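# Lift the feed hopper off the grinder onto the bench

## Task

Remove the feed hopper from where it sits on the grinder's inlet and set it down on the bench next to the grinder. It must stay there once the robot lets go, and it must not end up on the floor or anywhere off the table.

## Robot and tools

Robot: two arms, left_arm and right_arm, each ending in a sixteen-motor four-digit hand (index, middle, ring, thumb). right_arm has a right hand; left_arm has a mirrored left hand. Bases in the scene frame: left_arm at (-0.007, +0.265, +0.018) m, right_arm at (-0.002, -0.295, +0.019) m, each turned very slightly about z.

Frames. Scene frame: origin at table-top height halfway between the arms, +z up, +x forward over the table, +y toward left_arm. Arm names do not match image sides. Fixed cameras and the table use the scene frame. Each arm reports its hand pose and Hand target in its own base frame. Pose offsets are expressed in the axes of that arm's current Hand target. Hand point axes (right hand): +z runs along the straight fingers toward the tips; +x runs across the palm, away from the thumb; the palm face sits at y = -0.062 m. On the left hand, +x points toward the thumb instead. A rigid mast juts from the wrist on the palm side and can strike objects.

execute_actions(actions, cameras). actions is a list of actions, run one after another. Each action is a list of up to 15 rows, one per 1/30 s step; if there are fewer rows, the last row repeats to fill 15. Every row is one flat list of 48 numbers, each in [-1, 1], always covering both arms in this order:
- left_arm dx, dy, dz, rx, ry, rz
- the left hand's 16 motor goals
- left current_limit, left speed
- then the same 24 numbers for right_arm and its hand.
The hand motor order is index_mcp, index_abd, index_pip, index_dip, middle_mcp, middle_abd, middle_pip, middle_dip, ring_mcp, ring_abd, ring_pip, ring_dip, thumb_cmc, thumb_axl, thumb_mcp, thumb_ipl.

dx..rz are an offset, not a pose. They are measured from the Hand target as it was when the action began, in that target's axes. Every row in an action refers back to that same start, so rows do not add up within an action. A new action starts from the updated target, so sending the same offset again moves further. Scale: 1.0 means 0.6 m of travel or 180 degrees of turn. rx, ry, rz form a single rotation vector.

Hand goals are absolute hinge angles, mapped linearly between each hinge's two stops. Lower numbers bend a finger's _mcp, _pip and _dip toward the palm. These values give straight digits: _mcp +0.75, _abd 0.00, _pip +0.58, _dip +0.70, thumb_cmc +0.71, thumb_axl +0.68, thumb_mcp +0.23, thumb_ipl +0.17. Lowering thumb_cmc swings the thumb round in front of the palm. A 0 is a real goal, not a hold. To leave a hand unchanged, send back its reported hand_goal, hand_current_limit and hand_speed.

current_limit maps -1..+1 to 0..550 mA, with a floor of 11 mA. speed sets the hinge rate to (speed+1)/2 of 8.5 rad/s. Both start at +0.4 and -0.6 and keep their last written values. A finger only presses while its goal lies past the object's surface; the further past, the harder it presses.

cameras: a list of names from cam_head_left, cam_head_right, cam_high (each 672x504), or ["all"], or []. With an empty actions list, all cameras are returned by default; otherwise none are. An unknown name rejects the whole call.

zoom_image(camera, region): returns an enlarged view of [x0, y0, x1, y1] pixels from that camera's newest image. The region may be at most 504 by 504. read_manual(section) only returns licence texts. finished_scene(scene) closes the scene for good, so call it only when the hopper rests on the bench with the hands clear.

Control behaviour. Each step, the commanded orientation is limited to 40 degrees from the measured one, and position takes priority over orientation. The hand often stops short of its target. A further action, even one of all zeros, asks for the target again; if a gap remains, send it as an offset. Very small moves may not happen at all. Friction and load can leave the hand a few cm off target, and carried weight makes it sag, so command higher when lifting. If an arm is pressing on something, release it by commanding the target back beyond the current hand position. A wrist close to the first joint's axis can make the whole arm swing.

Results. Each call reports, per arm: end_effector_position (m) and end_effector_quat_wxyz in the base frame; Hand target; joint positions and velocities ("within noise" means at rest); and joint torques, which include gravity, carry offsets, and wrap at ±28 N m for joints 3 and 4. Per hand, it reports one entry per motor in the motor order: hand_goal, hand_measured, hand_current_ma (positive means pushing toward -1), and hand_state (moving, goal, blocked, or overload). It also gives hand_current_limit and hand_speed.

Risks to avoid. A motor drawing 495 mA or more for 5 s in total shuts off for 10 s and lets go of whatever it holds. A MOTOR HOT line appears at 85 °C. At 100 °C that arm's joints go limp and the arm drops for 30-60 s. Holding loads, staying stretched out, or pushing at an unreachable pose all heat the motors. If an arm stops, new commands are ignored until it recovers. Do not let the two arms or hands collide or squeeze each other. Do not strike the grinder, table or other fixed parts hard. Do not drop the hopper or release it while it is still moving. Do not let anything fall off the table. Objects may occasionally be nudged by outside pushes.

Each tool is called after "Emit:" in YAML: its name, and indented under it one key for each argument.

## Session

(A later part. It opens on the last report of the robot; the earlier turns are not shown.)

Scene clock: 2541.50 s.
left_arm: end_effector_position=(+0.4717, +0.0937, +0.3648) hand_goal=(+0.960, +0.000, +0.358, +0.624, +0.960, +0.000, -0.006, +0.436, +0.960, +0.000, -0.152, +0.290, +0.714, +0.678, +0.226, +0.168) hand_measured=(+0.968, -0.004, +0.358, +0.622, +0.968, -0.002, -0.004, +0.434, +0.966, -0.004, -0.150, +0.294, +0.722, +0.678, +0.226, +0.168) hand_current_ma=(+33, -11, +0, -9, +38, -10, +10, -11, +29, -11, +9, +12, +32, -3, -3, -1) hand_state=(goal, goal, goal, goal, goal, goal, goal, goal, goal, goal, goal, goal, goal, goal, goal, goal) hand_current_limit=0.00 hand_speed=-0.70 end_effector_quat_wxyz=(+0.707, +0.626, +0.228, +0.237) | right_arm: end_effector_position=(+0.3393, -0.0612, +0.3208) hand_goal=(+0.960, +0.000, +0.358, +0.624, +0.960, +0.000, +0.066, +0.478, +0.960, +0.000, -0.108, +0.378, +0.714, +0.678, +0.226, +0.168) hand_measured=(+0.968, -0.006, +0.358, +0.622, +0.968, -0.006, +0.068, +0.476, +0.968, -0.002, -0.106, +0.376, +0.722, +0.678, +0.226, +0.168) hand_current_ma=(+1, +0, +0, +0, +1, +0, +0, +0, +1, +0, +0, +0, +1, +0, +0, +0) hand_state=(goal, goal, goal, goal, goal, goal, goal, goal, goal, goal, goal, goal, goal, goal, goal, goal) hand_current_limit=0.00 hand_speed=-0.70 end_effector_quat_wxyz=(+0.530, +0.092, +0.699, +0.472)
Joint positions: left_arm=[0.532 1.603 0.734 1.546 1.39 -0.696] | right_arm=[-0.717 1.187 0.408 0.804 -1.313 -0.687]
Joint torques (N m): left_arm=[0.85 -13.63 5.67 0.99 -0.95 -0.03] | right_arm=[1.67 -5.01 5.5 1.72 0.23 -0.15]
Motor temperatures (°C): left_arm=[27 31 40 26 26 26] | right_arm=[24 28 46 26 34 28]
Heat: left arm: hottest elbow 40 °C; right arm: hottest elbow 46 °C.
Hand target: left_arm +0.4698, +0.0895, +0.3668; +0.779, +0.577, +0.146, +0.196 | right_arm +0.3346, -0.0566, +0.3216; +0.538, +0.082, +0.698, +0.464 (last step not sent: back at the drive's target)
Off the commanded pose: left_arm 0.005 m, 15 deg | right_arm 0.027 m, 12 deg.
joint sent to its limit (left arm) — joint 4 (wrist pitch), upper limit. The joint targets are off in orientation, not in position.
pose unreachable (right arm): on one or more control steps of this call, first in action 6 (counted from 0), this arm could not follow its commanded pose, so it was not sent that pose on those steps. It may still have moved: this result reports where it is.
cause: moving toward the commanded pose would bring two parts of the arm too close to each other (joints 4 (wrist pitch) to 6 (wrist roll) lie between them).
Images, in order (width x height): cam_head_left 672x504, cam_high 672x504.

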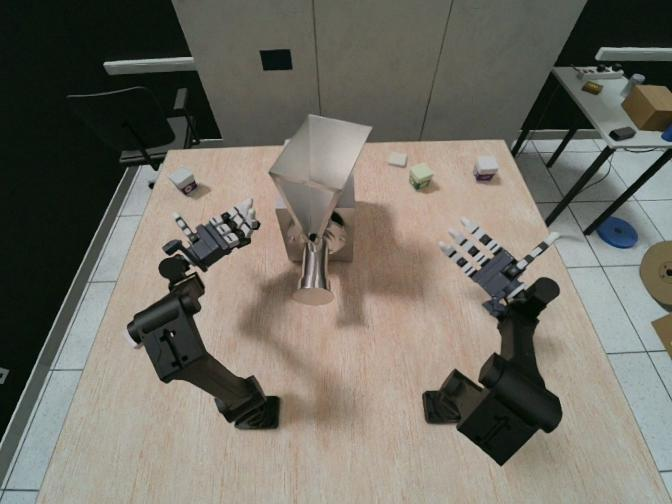

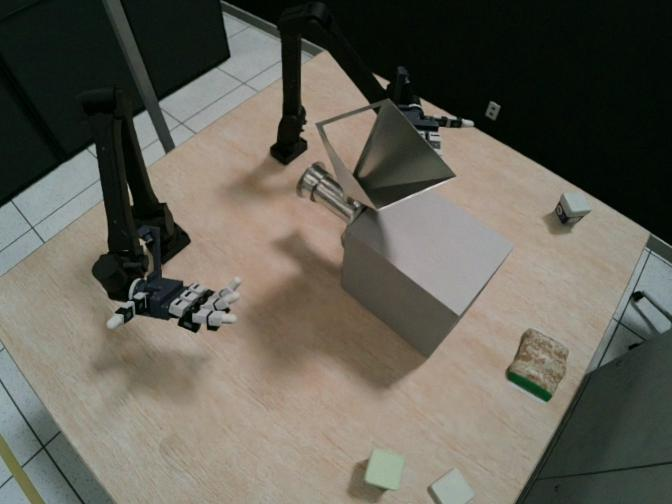

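Emit:
execute_actions:
  actions: []

Scene clock: 2567.07 s.
left_arm: end_effector_position=(+0.4718, +0.0938, +0.3648) hand_goal=(+0.960, +0.000, +0.358, +0.624, +0.960, +0.000, -0.006, +0.436, +0.960, +0.000, -0.152, +0.290, +0.714, +0.678, +0.226, +0.168) hand_measured=(+0.968, -0.004, +0.358, +0.622, +0.968, -0.002, -0.004, +0.434, +0.966, -0.004, -0.150, +0.294, +0.722, +0.678, +0.226, +0.168) hand_current_ma=(+33, -11, +0, -9, +38, -10, +10, -11, +29, -11, +9, +12, +32, -3, -3, -1) hand_state=(goal, goal, goal, goal, goal, goal, goal, goal, goal, goal, goal, goal, goal, goal, goal, goal) hand_current_limit=0.00 hand_speed=-0.70 end_effector_quat_wxyz=(+0.707, +0.626, +0.228, +0.237) | right_arm: end_effector_position=(+0.3393, -0.0612, +0.3208) hand_goal=(+0.960, +0.000, +0.358, +0.624, +0.960, +0.000, +0.066, +0.478, +0.960, +0.000, -0.108, +0.378, +0.714, +0.678, +0.226, +0.168) hand_measured=(+0.968, -0.006, +0.358, +0.622, +0.968, -0.006, +0.068, +0.476, +0.968, -0.002, -0.106, +0.376, +0.722, +0.678, +0.226, +0.168) hand_current_ma=(+1, +0, +0, +0, +1, +0, +0, +0, +1, +0, +0, +0, +1, +0, +0, +0) hand_state=(goal, goal, goal, goal, goal, goal, goal, goal, goal, goal, goal, goal, goal, goal, goal, goal) hand_current_limit=0.00 hand_speed=-0.70 end_effector_quat_wxyz=(+0.530, +0.092, +0.699, +0.472)
Joint positions: left_arm=[0.532 1.603 0.734 1.546 1.39 -0.696] | right_arm=[-0.717 1.187 0.408 0.804 -1.313 -0.687]
Joint velocities: within noise
Joint torques (N m): left_arm=[0.79 -13.57 5.7 0.96 -0.95 -0.05] | right_arm=[1.55 -4.89 5.52 1.68 0.23 -0.15]
Motor temperatures (°C): left_arm=[27 31 41 26 26 26] | right_arm=[24 28 45 26 33 28]
Heat: left arm: hottest elbow 41 °C; right arm: hottest elbow 45 °C.
Hand target: left_arm +0.4698, +0.0895, +0.3668; +0.779, +0.577, +0.146, +0.196 | right_arm +0.3346, -0.0566, +0.3216; +0.538, +0.082, +0.698, +0.464 (last step not sent: back at the drive's target)
Off the commanded pose: left_arm 0.005 m, 15 deg | right_arm 0.027 m, 12 deg.

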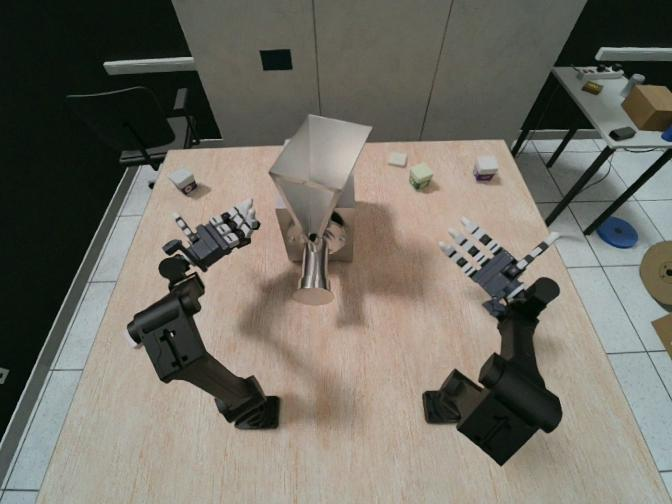

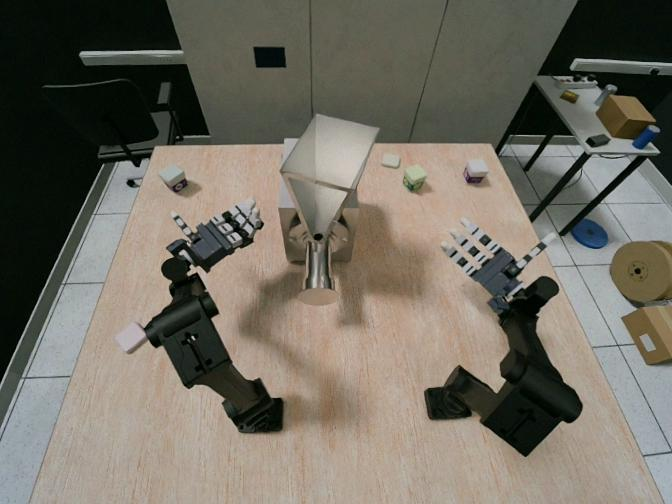

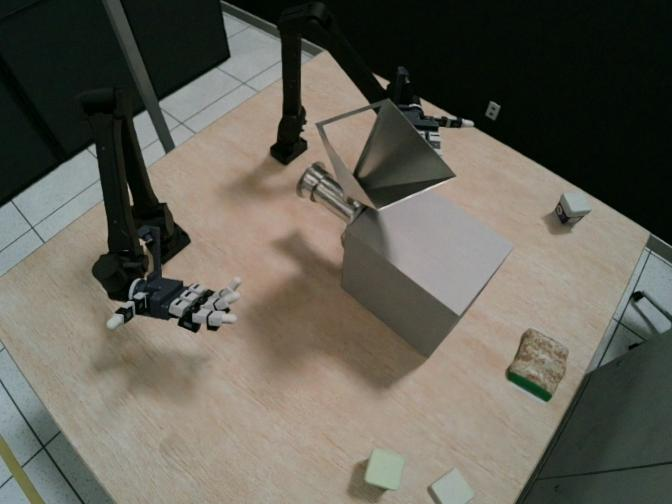

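Emit:
zoom_image:
  camera: "cam_head_right"
  region: [250, 90, 420, 320]

Emit:
zoom_image:
  camera: "cam_high"
  region: [270, 70, 520, 370]

Scaled by 2.191 from the camera's 672x504 image, which has a finer 960x720 frame.

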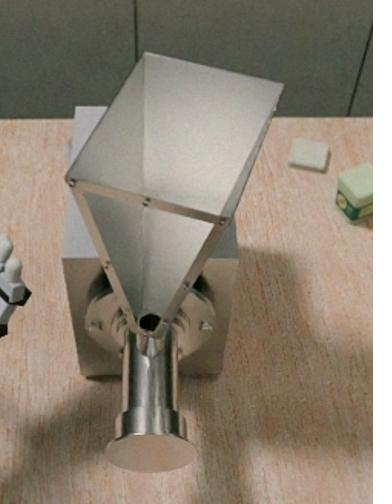

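Scaled by 1.680 from the camera's 672x504 image, which has a finer 960x720 frame.

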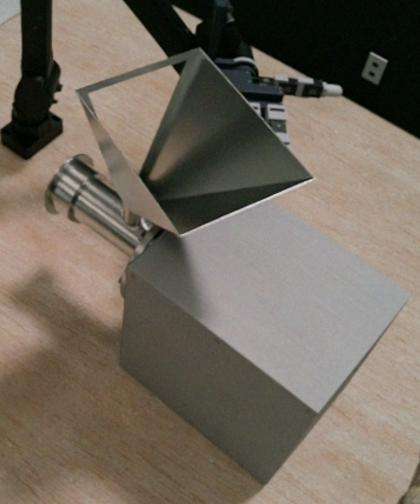

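Emit:
zoom_image:
  camera: "cam_head_right"
  region: [275, 105, 385, 245]

Emit:
zoom_image:
  camera: "cam_high"
  region: [300, 90, 470, 240]

Scaled by 3.600 from the camera's 672x504 image, which has a finer 960x720 frame.

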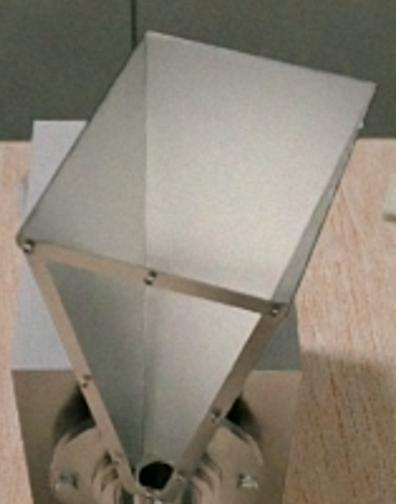

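Scaled by 2.965 from the camera's 672x504 image, which has a finer 960x720 frame.

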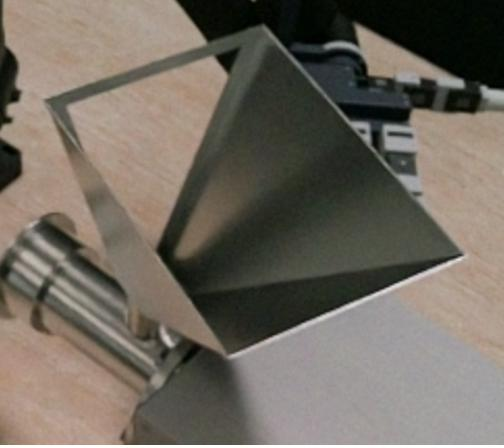

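Emit:
execute_actions:
  actions:
    - [[0,0,0,0.09,0.213,0.032,0.959,0,0.358,0.623,0.959,0,0.358,0.623,0.959,0,0.358,0.623,0.714,0.678,0.226,0.168,0,-0.7,-0.020,0.070,0.104,0,0,0,0.75,0,0.58,0.70,0.75,0,0.58,0.70,0.75,0,0.58,0.70,0.9,0.678,0.226,0.168,0,-0.7]]
    - [[-0.062,0.042,-0.146,0,0,0,0.959,0,0.358,0.623,0.959,0,0.358,0.623,0.959,0,0.358,0.623,0.714,0.678,0.226,0.168,0,-0.7,-0.020,0.070,0.104,0,0,0,0.75,0,0.58,0.70,0.75,0,0.58,0.70,0.75,0,0.58,0.70,0.9,0.678,0.226,0.168,0,-0.7]]
  cameras: ["cam_head_left"]

Scene clock: 2852.53 s.
left_arm: end_effector_position=(+0.3761, +0.0887, +0.3864) hand_goal=(+0.960, +0.000, +0.358, +0.624, +0.960, +0.000, +0.358, +0.624, +0.960, +0.000, +0.358, +0.624, +0.714, +0.678, +0.226, +0.168) hand_measured=(+0.968, -0.002, +0.358, +0.622, +0.970, -0.002, +0.358, +0.622, +0.968, -0.002, +0.358, +0.622, +0.722, +0.678, +0.226, +0.168) hand_current_ma=(+38, -5, +1, -9, +44, -5, +0, -10, +36, -5, +0, -10, +33, -3, -3, -1) hand_state=(goal, goal, goal, goal, goal, goal, goal, goal, goal, goal, goal, goal, goal, goal, goal, goal) hand_current_limit=0.00 hand_speed=-0.70 end_effector_quat_wxyz=(+0.599, +0.584, +0.394, +0.382) | right_arm: end_effector_position=(+0.4054, +0.0412, +0.3741) hand_goal=(+0.750, +0.000, +0.580, +0.700, +0.750, +0.000, +0.580, +0.700, +0.750, +0.000, +0.580, +0.700, +0.900, +0.678, +0.226, +0.168) hand_measured=(+0.762, -0.004, +0.580, +0.698, +0.764, -0.004, +0.580, +0.698, +0.764, -0.002, +0.580, +0.698, +0.910, +0.678, +0.226, +0.168) hand_current_ma=(+3, +0, +0, +0, +3, +0, +0, +0, +4, +0, +0, +0, +1, +0, +0, +0) hand_state=(goal, goal, goal, goal, goal, goal, goal, goal, goal, goal, goal, goal, goal, goal, goal, goal) hand_current_limit=0.00 hand_speed=-0.70 end_effector_quat_wxyz=(+0.521, +0.106, +0.706, +0.468)
Joint positions: left_arm=[0.577 0.866 0.423 0.459 0.987 -0.039] | right_arm=[-0.296 1.037 0.512 0.495 -0.879 -0.713]
Joint torques (N m): left_arm=[2.26 -4.89 9.92 1.05 0.22 0.29] | right_arm=[2.49 -2.96 11.88 1.4 0.17 -0.13]
Heat: left arm: hottest elbow 38 °C; right arm: hottest elbow 44 °C.
Hand target: left_arm +0.3745, +0.0896, +0.3919; +0.590, +0.589, +0.390, +0.390 | right_arm +0.4154, +0.0452, +0.4011; +0.538, +0.082, +0.699, +0.464
Off the commanded pose: left_arm 0.006 m, 2 deg | right_arm 0.029 m, 4 deg.
Images, in order (width x height): cam_head_left 672x504.

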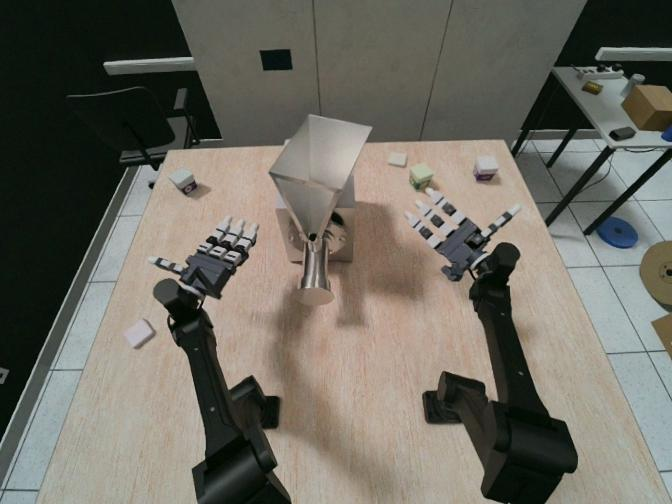

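Emit:
execute_actions:
  actions:
    - [[-0.062,0.042,-0.146,0,0,0,0.959,0,0.358,0.623,0.959,0,0.358,0.623,0.959,0,0.358,0.623,0.714,0.678,0.226,0.168,0,-0.7,-0.020,0.070,0.104,0,0,0,0.75,0,0.58,0.70,0.75,0,0.58,0.70,0.75,0,0.58,0.70,0.9,0.678,0.226,0.168,0,-0.7]]
    - [[-0.096,0.064,0.041,0,0,0,0.959,0,0.358,0.623,0.959,0,0.358,0.623,0.959,0,0.358,0.623,0.714,0.678,0.226,0.168,0,-0.7,0,0,0,-0.0635,0.067,-0.01,0.75,0,0.58,0.70,0.75,0,0.58,0.70,0.75,0,0.58,0.70,0.9,0.678,0.226,0.168,0,-0.7]]
    - [[-0.096,0.064,0.041,0,0,0,0.959,0,0.358,0.623,0.959,0,0.358,0.623,0.959,0,0.358,0.623,0.714,0.678,0.226,0.168,0,-0.7,0,0,0,-0.0635,0.067,-0.01,0.75,0,0.58,0.70,0.75,0,0.58,0.70,0.75,0,0.58,0.70,0.9,0.678,0.226,0.168,0,-0.7]]
  cameras: ["cam_head_left","cam_high"]

Scene clock: 2866.83 s.
left_arm: end_effector_position=(+0.2868, -0.0301, +0.4596) hand_goal=(+0.960, +0.000, +0.358, +0.624, +0.960, +0.000, +0.358, +0.624, +0.960, +0.000, +0.358, +0.624, +0.714, +0.678, +0.226, +0.168) hand_measured=(+0.970, +0.000, +0.358, +0.622, +0.970, +0.000, +0.358, +0.622, +0.968, +0.000, +0.358, +0.622, +0.724, +0.678, +0.226, +0.168) hand_current_ma=(+40, +0, +2, -9, +47, +0, +1, -10, +36, +0, +1, -10, +38, -3, -2, -1) hand_state=(goal, goal, goal, goal, goal, goal, goal, goal, goal, goal, goal, goal, goal, goal, goal, goal) hand_current_limit=0.00 hand_speed=-0.70 end_effector_quat_wxyz=(+0.587, +0.593, +0.409, +0.370) | right_arm: end_effector_position=(+0.4483, +0.1019, +0.4162) hand_goal=(+0.750, +0.000, +0.580, +0.700, +0.750, +0.000, +0.580, +0.700, +0.750, +0.000, +0.580, +0.700, +0.900, +0.678, +0.226, +0.168) hand_measured=(+0.760, -0.004, +0.580, +0.698, +0.762, -0.004, +0.580, +0.698, +0.762, -0.002, +0.580, +0.698, +0.910, +0.678, +0.226, +0.168) hand_current_ma=(+2, +0, +0, +0, +3, +0, +0, +0, +3, +0, +0, +0, +2, +0, +0, +0) hand_state=(goal, goal, goal, goal, goal, goal, goal, goal, goal, goal, goal, goal, goal, goal, goal, goal) hand_current_limit=0.00 hand_speed=-0.70 end_effector_quat_wxyz=(+0.375, -0.124, +0.700, +0.595)
Joint positions: left_arm=[0.139 0.248 0.503 -0.299 0.544 -0.018] | right_arm=[-0.175 1.365 0.899 0.418 -1.358 -0.785]
Joint torques (N m): left_arm=[0.85 1.85 14.65 1.47 -0.09 0.27] | right_arm=[0.73 -7.82 11.54 1.25 -0.01 -0.12]
Motor temperatures (°C): left_arm=[27 31 39 26 27 25] | right_arm=[24 29 50 26 29 27]
Heat: left arm: hottest elbow 39 °C; right arm: hottest elbow 50 °C.
Hand target: left_arm +0.2793, -0.0354, +0.4939; +0.590, +0.589, +0.390, +0.390 | right_arm +0.4556, +0.0962, +0.4408; +0.401, -0.146, +0.692, +0.582
Off the commanded pose: left_arm 0.035 m, 3 deg | right_arm 0.026 m, 4 deg.
Images, in order (width x height): cam_head_left 672x504, cam_high 672x504.

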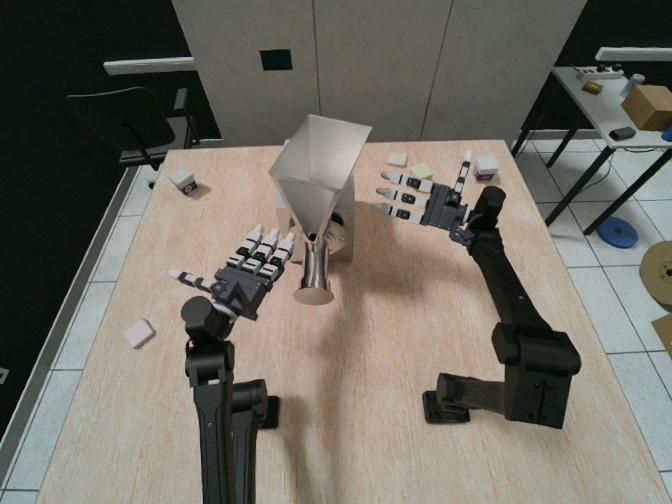

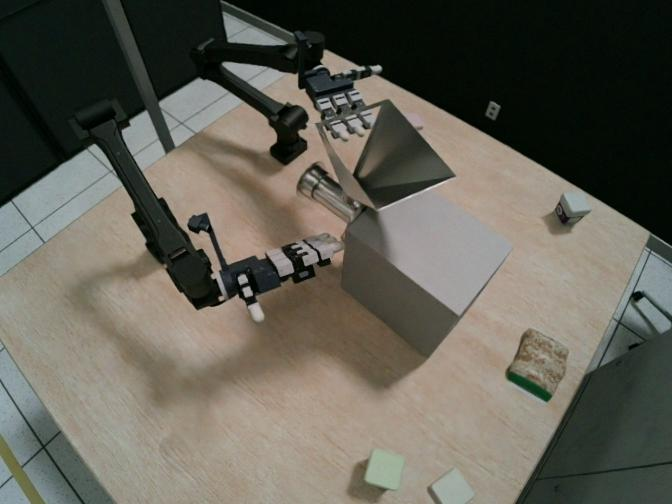

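Emit:
execute_actions:
  actions:
    - [[-0.096,0.117,0.039,0,0,0,0.959,0,0.358,0.623,0.959,0,0.358,0.623,0.959,0,0.358,0.623,0.714,0.678,0.226,0.168,0,-0.7,-0.045,0.020,0.096,0,0,0,0.75,0,0.58,0.70,0.75,0,0.58,0.70,0.75,0,0.58,0.70,0.9,0.678,0.226,0.168,0,-0.7]]
    - [[0,0,0,0,0,0,0.959,0,0.358,0.623,0.959,0,0.358,0.623,0.959,0,0.358,0.623,0.714,0.678,0.226,0.168,0,-0.7,0,0,0.1,0,0,0,0.75,0,0.58,0.70,0.75,0,0.58,0.70,0.75,0,0.58,0.70,0.9,0.678,0.226,0.168,0,-0.7]]
  cameras: ["cam_head_left","cam_high"]

Scene clock: 2881.63 s.
left_arm: end_effector_position=(+0.2893, -0.0992, +0.5301) hand_goal=(+0.960, +0.000, +0.358, +0.624, +0.960, +0.000, +0.358, +0.624, +0.960, +0.000, +0.358, +0.624, +0.714, +0.678, +0.226, +0.168) hand_measured=(+0.970, +0.000, +0.358, +0.622, +0.970, +0.000, +0.358, +0.622, +0.968, +0.000, +0.358, +0.622, +0.724, +0.678, +0.226, +0.168) hand_current_ma=(+40, +1, +2, -9, +47, +1, +1, -10, +37, +1, +1, -10, +38, -3, -2, -1) hand_state=(goal, goal, goal, goal, goal, goal, goal, goal, goal, goal, goal, goal, goal, goal, goal, goal) hand_current_limit=0.00 hand_speed=-0.70 end_effector_quat_wxyz=(+0.576, +0.602, +0.404, +0.378) | right_arm: end_effector_position=(+0.5017, +0.1994, +0.4436) hand_goal=(+0.750, +0.000, +0.580, +0.700, +0.750, +0.000, +0.580, +0.700, +0.750, +0.000, +0.580, +0.700, +0.900, +0.678, +0.226, +0.168) hand_measured=(+0.760, -0.004, +0.580, +0.698, +0.762, -0.004, +0.580, +0.698, +0.762, -0.002, +0.580, +0.698, +0.910, +0.678, +0.226, +0.168) hand_current_ma=(+2, +0, +0, +0, +3, +0, +0, +0, +3, +0, +0, +0, +2, +0, +0, +0) hand_state=(goal, goal, goal, goal, goal, goal, goal, goal, goal, goal, goal, goal, goal, goal, goal, goal) hand_current_limit=0.00 hand_speed=-0.70 end_effector_quat_wxyz=(+0.380, -0.127, +0.703, +0.588)
Joint positions: left_arm=[-0.418 0.37 0.71 -0.391 -0.02 -0.012] | right_arm=[0.047 1.452 1.072 0.335 -1.129 -0.792]
Joint torques (N m): left_arm=[0.85 0.5 14.24 1.72 -0.11 0.23] | right_arm=[1.61 -9.17 12.11 1.18 0.13 -0.12]
Heat: left arm: hottest elbow 43 °C; right arm: hottest elbow 53 °C.
Hand target: left_arm +0.2782, -0.0975, +0.5640; +0.590, +0.589, +0.390, +0.390 | right_arm +0.5101, +0.2010, +0.4687; +0.401, -0.146, +0.692, +0.582
Off the commanded pose: left_arm 0.036 m, 3 deg | right_arm 0.026 m, 4 deg.
Images, in order (width x height): cam_head_left 672x504, cam_high 672x504.

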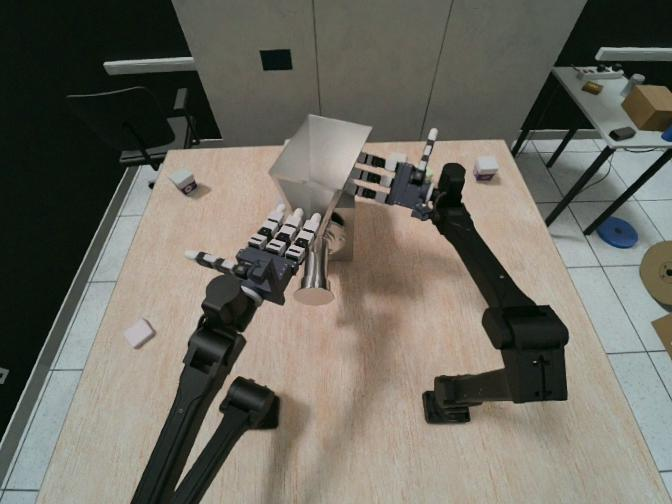

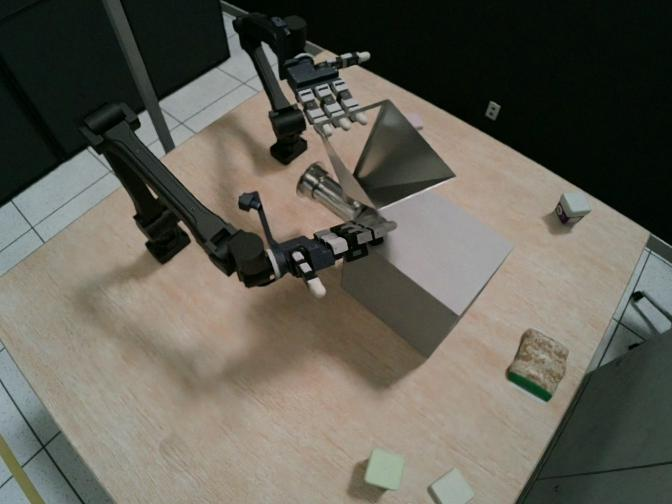

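Emit:
execute_actions:
  actions:
    - [[0,0,0,0,0,0,0.959,0,0.358,0.623,0.959,0,0.358,0.623,0.959,0,0.358,0.623,0.714,0.678,0.226,0.168,0,-0.7,0,0,0.12,0,0,0,0.75,0,0.58,0.70,0.75,0,0.58,0.70,0.75,0,0.58,0.70,0.9,0.678,0.226,0.168,0,-0.7]]
    - [[0,0,0,0,0,0,0.959,0,0.358,0.623,0.959,0,0.358,0.623,0.959,0,0.358,0.623,0.714,0.678,0.226,0.168,0,-0.7,0,0,0.085,0,0,0,0.75,0,0.58,0.70,0.75,0,0.58,0.70,0.75,0,0.58,0.70,0.9,0.678,0.226,0.168,0,-0.7]]
  cameras: ["cam_head_left","cam_head_right","cam_high"]

Scene clock: 2890.23 s.
left_arm: end_effector_position=(+0.2892, -0.0994, +0.5301) hand_goal=(+0.960, +0.000, +0.358, +0.624, +0.960, +0.000, +0.358, +0.624, +0.960, +0.000, +0.358, +0.624, +0.714, +0.678, +0.226, +0.168) hand_measured=(+0.970, +0.000, +0.358, +0.622, +0.970, +0.000, +0.358, +0.622, +0.968, +0.000, +0.358, +0.622, +0.724, +0.678, +0.226, +0.168) hand_current_ma=(+40, +1, +2, -9, +47, +1, +1, -10, +37, +1, +1, -10, +38, -3, -2, -1) hand_state=(goal, goal, goal, goal, goal, goal, goal, goal, goal, goal, goal, goal, goal, goal, goal, goal) hand_current_limit=0.00 hand_speed=-0.70 end_effector_quat_wxyz=(+0.576, +0.602, +0.404, +0.378) | right_arm: end_effector_position=(+0.5506, +0.3094, +0.4410) hand_goal=(+0.750, +0.000, +0.580, +0.700, +0.750, +0.000, +0.580, +0.700, +0.750, +0.000, +0.580, +0.700, +0.900, +0.678, +0.226, +0.168) hand_measured=(+0.760, -0.004, +0.580, +0.698, +0.762, -0.004, +0.580, +0.698, +0.762, -0.002, +0.580, +0.698, +0.910, +0.678, +0.226, +0.168) hand_current_ma=(+2, +0, +0, +0, +3, +0, +0, +0, +3, +0, +0, +0, +2, +0, +0, +0) hand_state=(goal, goal, goal, goal, goal, goal, goal, goal, goal, goal, goal, goal, goal, goal, goal, goal) hand_current_limit=0.00 hand_speed=-0.70 end_effector_quat_wxyz=(+0.379, -0.127, +0.706, +0.584)
Joint positions: left_arm=[-0.418 0.37 0.71 -0.391 -0.02 -0.012] | right_arm=[0.247 1.612 1.255 0.307 -0.925 -0.794]
Joint torques (N m): left_arm=[0.97 0.67 14.3 1.74 -0.13 0.22] | right_arm=[1.79 -11.81 12.53 1.37 0.13 -0.15]
Motor temperatures (°C): left_arm=[27 31 44 26 26 25] | right_arm=[24 29 53 26 29 27]
Heat: left arm: hottest elbow 44 °C; right arm: hottest elbow 53 °C.
Hand target: left_arm +0.2782, -0.0976, +0.5640; +0.590, +0.589, +0.390, +0.390 | right_arm +0.5576, +0.3143, +0.4685; +0.401, -0.145, +0.692, +0.582
Off the commanded pose: left_arm 0.036 m, 3 deg | right_arm 0.029 m, 4 deg.

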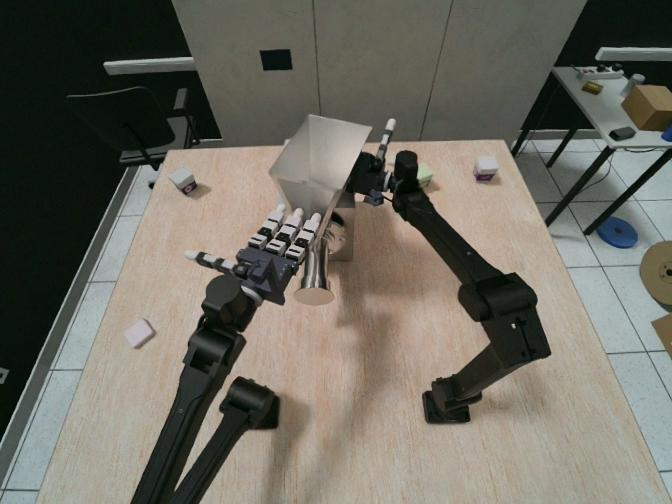

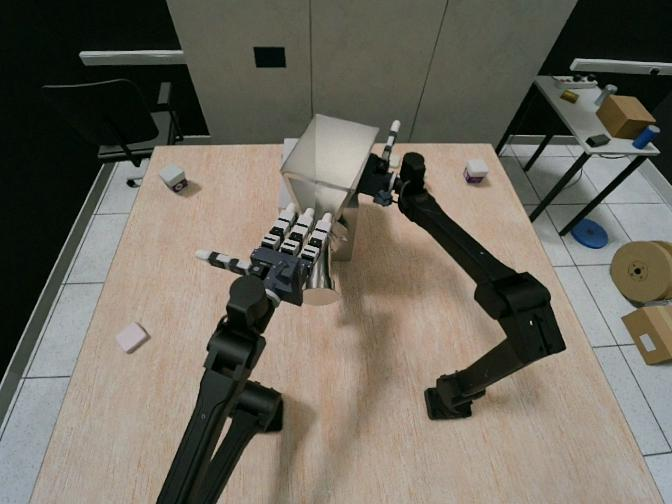

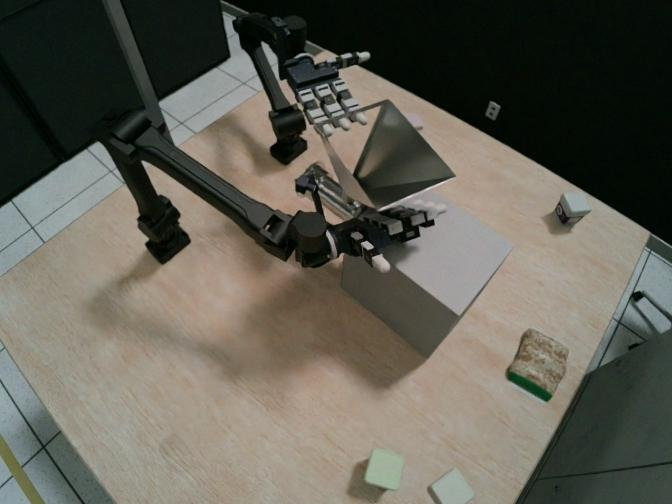

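Emit:
zoom_image:
  camera: "cam_head_right"
  region: [240, 90, 430, 300]

Emit:
zoom_image:
  camera: "cam_high"
  region: [270, 70, 480, 300]

Scaled by 2.400 from the camera's 672x504 image, which has a finer 960x720 frame.

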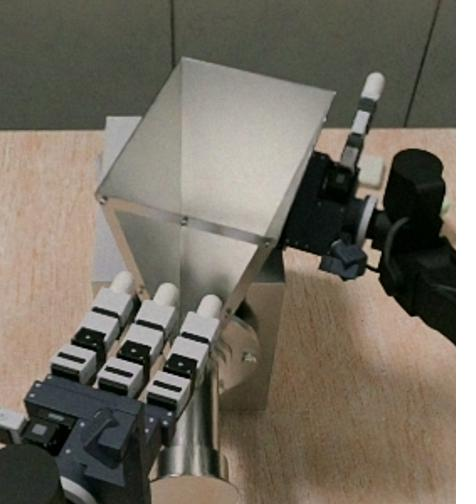

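Scaled by 2.191 from the camera's 672x504 image, which has a finer 960x720 frame.

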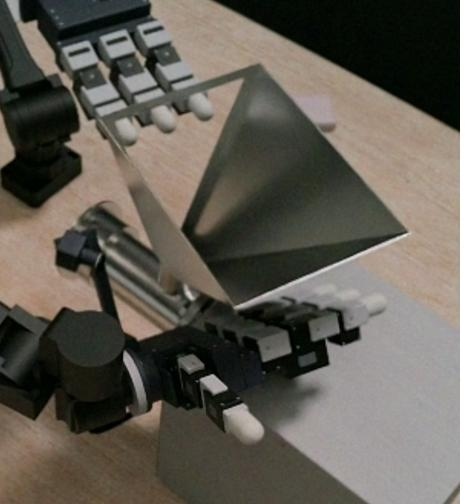

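Emit:
execute_actions:
  actions:
    - [[0,0,0.06,0,0,0,0.959,0,0.358,0.623,0.959,0,0.358,0.623,0.959,0,0.358,0.623,0.714,0.678,0.226,0.168,0,-0.7,0,0,0.045,0,0,0,0.75,0,0.58,0.70,0.75,0,0.58,0.70,0.75,0,0.58,0.70,0.9,0.678,0.226,0.168,0,-0.7]]
    - [[0,0,0.02,0,0,0,0.959,0,0.358,0.623,0.959,0,0.358,0.623,0.959,0,0.358,0.623,0.714,0.678,0.226,0.168,0,-0.7,0,0.02,0,0,0,0,0.75,0,0.58,0.70,0.75,0,0.58,0.70,0.75,0,0.58,0.70,0.9,0.678,0.226,0.168,0,-0.7]]
  cameras: ["cam_head_right","cam_high"]

Scene clock: 2904.33 s.
left_arm: end_effector_position=(+0.3073, -0.1069, +0.5340) hand_goal=(+0.960, +0.000, +0.358, +0.624, +0.960, +0.000, +0.358, +0.624, +0.960, +0.000, +0.358, +0.624, +0.714, +0.678, +0.226, +0.168) hand_measured=(+0.998, -0.006, +0.372, +0.626, +0.998, -0.006, +0.376, +0.630, +0.992, -0.002, +0.370, +0.628, +0.724, +0.678, +0.226, +0.168) hand_current_ma=(+176, -22, +62, +5, +178, -23, +74, +27, +149, -4, +48, +18, +41, -3, -4, -1) hand_state=(blocked, goal, goal, goal, blocked, goal, goal, goal, blocked, goal, goal, goal, goal, goal, goal, goal) hand_current_limit=0.00 hand_speed=-0.70 end_effector_quat_wxyz=(+0.580, +0.596, +0.402, +0.382) | right_arm: end_effector_position=(+0.5638, +0.3328, +0.4373) hand_goal=(+0.750, +0.000, +0.580, +0.700, +0.750, +0.000, +0.580, +0.700, +0.750, +0.000, +0.580, +0.700, +0.900, +0.678, +0.226, +0.168) hand_measured=(+0.760, -0.004, +0.580, +0.698, +0.762, -0.004, +0.580, +0.698, +0.762, -0.002, +0.580, +0.698, +0.910, +0.678, +0.226, +0.168) hand_current_ma=(+2, +0, +0, +0, +3, +0, +0, +0, +3, +0, +0, +0, +2, +0, +0, +0) hand_state=(goal, goal, goal, goal, goal, goal, goal, goal, goal, goal, goal, goal, goal, goal, goal, goal) hand_current_limit=0.00 hand_speed=-0.70 end_effector_quat_wxyz=(+0.376, -0.120, +0.712, +0.580)
Joint positions: left_arm=[-0.418 0.436 0.717 -0.315 -0.023 -0.012] | right_arm=[0.284 1.651 1.303 0.28 -0.878 -0.795]
Joint torques (N m): left_arm=[1.32 6.01 15.06 3.67 0.18 0.23] | right_arm=[2.61 -13.92 12.3 1.39 0.13 -0.14]
Heat: left arm: hottest elbow 46 °C; right arm: hottest elbow 53 °C.
Hand target: left_arm +0.3224, -0.1163, +0.5642; +0.590, +0.589, +0.390, +0.390 | right_arm +0.5599, +0.3426, +0.4770; +0.401, -0.146, +0.692, +0.582
Off the commanded pose: left_arm 0.035 m, 2 deg | right_arm 0.041 m, 5 deg.
Images, in order (width x height): cam_head_right 672x504, cam_high 672x504.

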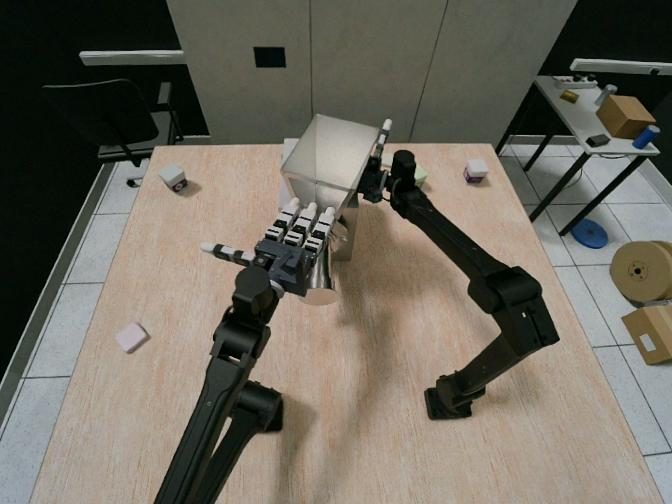

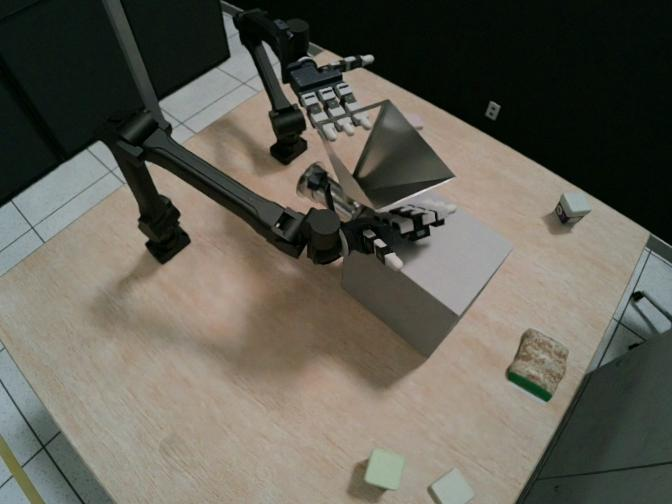

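Emit:
execute_actions:
  actions:
    - [[0,0,-0.01,0,0,0,0.959,0,0.358,0.623,0.959,0,0.358,0.623,0.959,0,0.358,0.623,0.714,0.678,0.226,0.168,0,-0.7,0,0.04,0,0,0,0,0.75,0,0.58,0.70,0.75,0,0.58,0.70,0.75,0,0.58,0.70,0.9,0.678,0.226,0.168,0,-0.7]]
  cameras: ["cam_high"]

Emit:
zoom_image:
  camera: "cam_high"
  region: [270, 70, 480, 300]

Scene clock: 2919.20 s.
left_arm: end_effector_position=(+0.3073, -0.1069, +0.5340) hand_goal=(+0.960, +0.000, +0.358, +0.624, +0.960, +0.000, +0.358, +0.624, +0.960, +0.000, +0.358, +0.624, +0.714, +0.678, +0.226, +0.168) hand_measured=(+0.998, -0.006, +0.372, +0.626, +0.998, -0.006, +0.376, +0.630, +0.992, -0.002, +0.370, +0.628, +0.724, +0.678, +0.226, +0.168) hand_current_ma=(+176, -22, +62, +5, +178, -23, +74, +27, +149, -4, +48, +18, +41, -3, -4, -1) hand_state=(blocked, goal, goal, goal, blocked, goal, goal, goal, blocked, goal, goal, goal, goal, goal, goal, goal) hand_current_limit=0.00 hand_speed=-0.70 end_effector_quat_wxyz=(+0.580, +0.596, +0.402, +0.382) | right_arm: end_effector_position=(+0.5491, +0.3428, +0.4563) hand_goal=(+0.750, +0.000, +0.580, +0.700, +0.750, +0.000, +0.580, +0.700, +0.750, +0.000, +0.580, +0.700, +0.900, +0.678, +0.226, +0.168) hand_measured=(+0.760, -0.004, +0.580, +0.698, +0.762, -0.004, +0.580, +0.698, +0.762, -0.002, +0.580, +0.698, +0.910, +0.678, +0.226, +0.168) hand_current_ma=(+2, +0, +0, +0, +3, +0, +0, +0, +3, +0, +0, +0, +2, +0, +0, +0) hand_state=(goal, goal, goal, goal, goal, goal, goal, goal, goal, goal, goal, goal, goal, goal, goal, goal) hand_current_limit=0.00 hand_speed=-0.70 end_effector_quat_wxyz=(+0.377, -0.123, +0.711, +0.581)
Joint positions: left_arm=[-0.418 0.436 0.717 -0.315 -0.023 -0.012] | right_arm=[0.308 1.611 1.303 0.245 -0.858 -0.795]
Joint torques (N m): left_arm=[1.26 4.84 14.94 3.07 0.15 0.21] | right_arm=[2.37 -13.51 11.96 1.42 0.13 -0.13]
Motor temperatures (°C): left_arm=[27 30 50 26 26 25] | right_arm=[24 30 57 26 29 27]
Heat: left arm: hottest elbow 50 °C; right arm: hottest elbow 57 °C.
Hand target: left_arm +0.3169, -0.1139, +0.5642; +0.590, +0.589, +0.390, +0.390 | right_arm +0.5439, +0.3494, +0.4935; +0.401, -0.146, +0.692, +0.582
Off the commanded pose: left_arm 0.032 m, 2 deg | right_arm 0.038 m, 4 deg.
Images, in order (width x height): cam_high 672x504.

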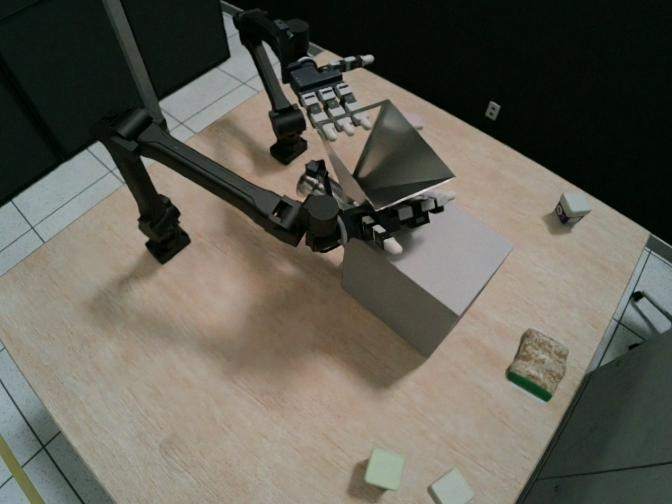

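Scaled by 2.191 from the camera's 672x504 image, which has a finer 960x720 frame.

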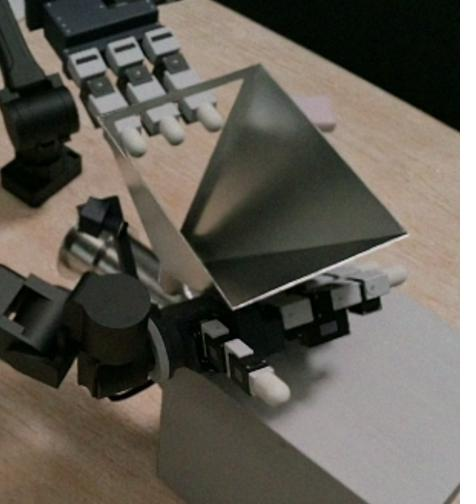

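Emit:
execute_actions:
  actions:
    - [[0,0,0,0,0,0,0.959,0,0.358,0.623,0.959,0,0.358,0.623,0.959,0,0.358,0.623,0.714,0.678,0.226,0.168,0.2,-0.7,0,0.04,0,0,0,0,0.75,0,0.58,0.70,0.75,0,0.58,0.70,0.75,0,0.58,0.70,0.9,0.678,0.226,0.168,0.2,-0.7]]
  cameras: ["cam_high","cam_head_right"]

Emit:
zoom_image:
  camera: "cam_high"
  region: [270, 70, 480, 300]

Scene clock: 2926.40 s.
left_arm: end_effector_position=(+0.3073, -0.1069, +0.5340) hand_goal=(+0.960, +0.000, +0.358, +0.624, +0.960, +0.000, +0.358, +0.624, +0.960, +0.000, +0.358, +0.624, +0.714, +0.678, +0.226, +0.168) hand_measured=(+0.998, -0.006, +0.374, +0.626, +0.998, -0.006, +0.376, +0.632, +0.992, -0.002, +0.370, +0.628, +0.724, +0.678, +0.226, +0.168) hand_current_ma=(+176, -21, +68, +9, +178, -22, +79, +30, +153, -4, +49, +19, +41, -3, -4, -1) hand_state=(blocked, goal, goal, goal, blocked, goal, goal, goal, blocked, goal, goal, goal, goal, goal, goal, goal) hand_current_limit=0.20 hand_speed=-0.70 end_effector_quat_wxyz=(+0.580, +0.596, +0.402, +0.382) | right_arm: end_effector_position=(+0.5436, +0.3472, +0.4639) hand_goal=(+0.750, +0.000, +0.580, +0.700, +0.750, +0.000, +0.580, +0.700, +0.750, +0.000, +0.580, +0.700, +0.900, +0.678, +0.226, +0.168) hand_measured=(+0.758, -0.004, +0.580, +0.698, +0.760, -0.004, +0.580, +0.698, +0.760, -0.002, +0.580, +0.698, +0.908, +0.678, +0.226, +0.168) hand_current_ma=(+1, +0, +0, +0, +2, +0, +0, +0, +2, +0, +0, +0, +1, +0, +0, +0) hand_state=(goal, goal, goal, goal, goal, goal, goal, goal, goal, goal, goal, goal, goal, goal, goal, goal) hand_current_limit=0.20 hand_speed=-0.70 end_effector_quat_wxyz=(+0.379, -0.120, +0.715, +0.575)
Joint positions: left_arm=[-0.418 0.436 0.717 -0.315 -0.023 -0.012] | right_arm=[0.32 1.587 1.303 0.208 -0.832 -0.805]
Joint torques (N m): left_arm=[1.26 4.78 14.95 3.07 0.17 0.23] | right_arm=[2.96 -14.92 11.45 1.43 -0.05 -0.05]
Motor temperatures (°C): left_arm=[27 30 51 26 26 25] | right_arm=[24 30 58 26 29 27]
Heat: left arm: hottest elbow 51 °C; right arm: hottest elbow 58 °C.
Hand target: left_arm +0.3169, -0.1140, +0.5642; +0.590, +0.589, +0.390, +0.390 | right_arm +0.5278, +0.3561, +0.5100; +0.401, -0.146, +0.692, +0.582
Off the commanded pose: left_arm 0.032 m, 2 deg | right_arm 0.050 m, 5 deg.
Images, in order (width x height): cam_head_right 672x504, cam_high 672x504.

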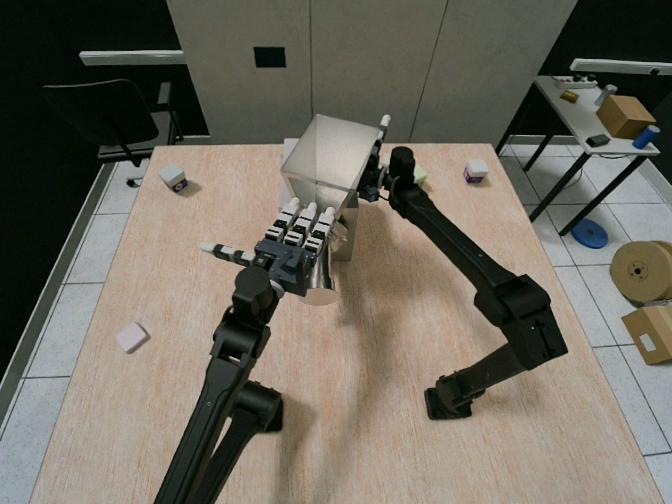

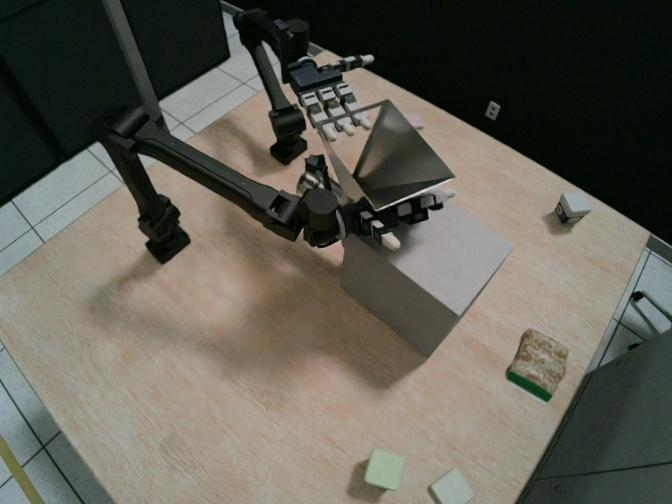

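Scaled by 2.191 from the camera's 672x504 image, which has a finer 960x720 frame.

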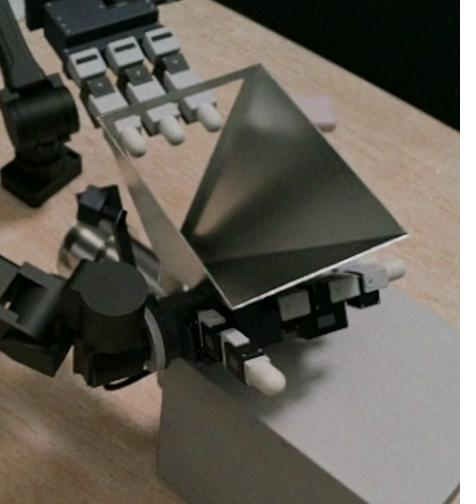

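Emit:
execute_actions:
  actions:
    - [[0,0.03,0.02,0,0,0,0.959,0,0.358,0.623,0.959,0,0.358,0.623,0.959,0,0.358,0.623,0.714,0.678,0.226,0.168,0.3,-0.7,0,0.04,0,0,0,0,0.65,0,0.58,0.70,0.65,0,0.58,0.70,0.65,0,0.58,0.70,0.9,0.678,0.226,0.168,0.3,-0.7]]
    - [[0,0.03,0.01,0,0,0,0.959,0,0.358,0.623,0.959,0,0.358,0.623,0.959,0,0.358,0.623,0.714,0.678,0.226,0.168,0.3,-0.7,-0.015,0.04,0,0,0,0,0.65,0,0.58,0.70,0.65,0,0.58,0.70,0.65,0,0.58,0.70,0.9,0.678,0.226,0.168,0.3,-0.7]]
  cameras: ["cam_high","cam_head_right"]

Emit:
zoom_image:
  camera: "cam_high"
  region: [270, 70, 480, 300]

Scene clock: 2937.47 s.
left_arm: end_effector_position=(+0.3111, -0.1086, +0.5462) hand_goal=(+0.960, +0.000, +0.358, +0.624, +0.960, +0.000, +0.358, +0.624, +0.960, +0.000, +0.358, +0.624, +0.714, +0.678, +0.226, +0.168) hand_measured=(+0.998, -0.006, +0.414, +0.648, +0.998, -0.006, +0.416, +0.656, +0.998, +0.000, +0.404, +0.650, +0.724, +0.678, +0.226, +0.168) hand_current_ma=(+178, -20, +258, +101, +181, -21, +262, +140, +178, -3, +205, +113, +41, -3, -4, -1) hand_state=(blocked, goal, blocked, blocked, blocked, goal, blocked, blocked, blocked, goal, blocked, blocked, goal, goal, goal, goal) hand_current_limit=0.30 hand_speed=-0.70 end_effector_quat_wxyz=(+0.571, +0.605, +0.408, +0.376) | right_arm: end_effector_position=(+0.5460, +0.3474, +0.4625) hand_goal=(+0.650, +0.000, +0.580, +0.700, +0.650, +0.000, +0.580, +0.700, +0.650, +0.000, +0.580, +0.700, +0.900, +0.678, +0.226, +0.168) hand_measured=(+0.666, -0.004, +0.580, +0.698, +0.668, -0.004, +0.580, +0.698, +0.668, -0.002, +0.580, +0.698, +0.908, +0.678, +0.226, +0.168) hand_current_ma=(+5, +0, +0, +0, +6, +0, +0, +0, +6, +0, +0, +0, +1, +0, +0, +0) hand_state=(goal, goal, goal, goal, goal, goal, goal, goal, goal, goal, goal, goal, goal, goal, goal, goal) hand_current_limit=0.30 hand_speed=-0.70 end_effector_quat_wxyz=(+0.378, -0.100, +0.735, +0.554)
Joint positions: left_arm=[-0.418 0.461 0.775 -0.38 -0.023 -0.012] | right_arm=[0.324 1.56 1.303 0.115 -0.779 -0.834]
Joint torques (N m): left_arm=[1.32 8.35 18 4.45 0.14 0.21] | right_arm=[4.89 -18.43 12.29 1.77 -0.86 0.24]
Motor temperatures (°C): left_arm=[27 30 53 26 26 25] | right_arm=[24 31 59 26 29 27]
Heat: left arm: hottest elbow 53 °C; right arm: hottest elbow 59 °C.
Hand target: left_arm +0.3333, -0.1209, +0.6003; +0.591, +0.589, +0.390, +0.390 | right_arm +0.5015, +0.3671, +0.5496; +0.401, -0.146, +0.692, +0.582
Off the commanded pose: left_arm 0.060 m, 4 deg | right_arm 0.100 m, 8 deg.
Images, in order (width x height): cam_head_right 672x504, cam_high 672x504.

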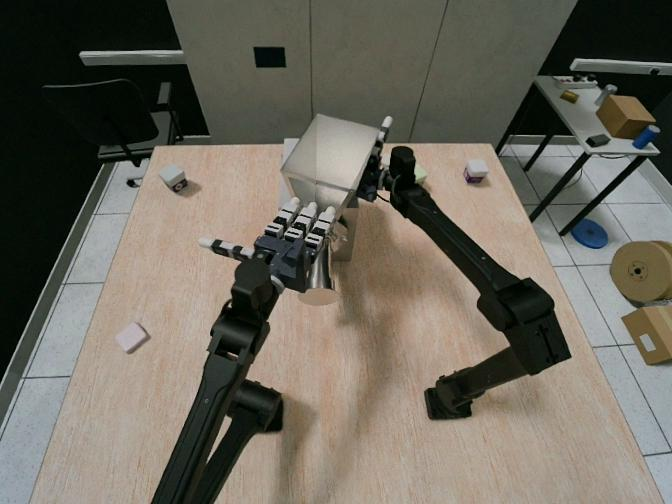

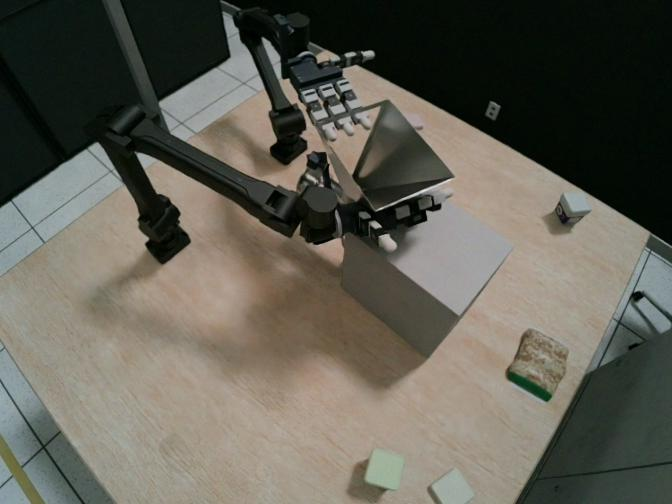

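Scaled by 2.191 from the camera's 672x504 image, which has a finer 960x720 frame.

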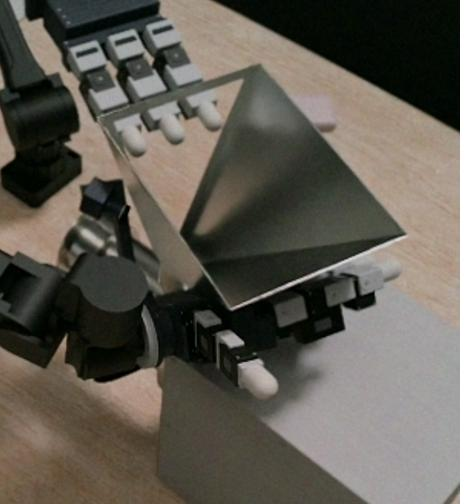

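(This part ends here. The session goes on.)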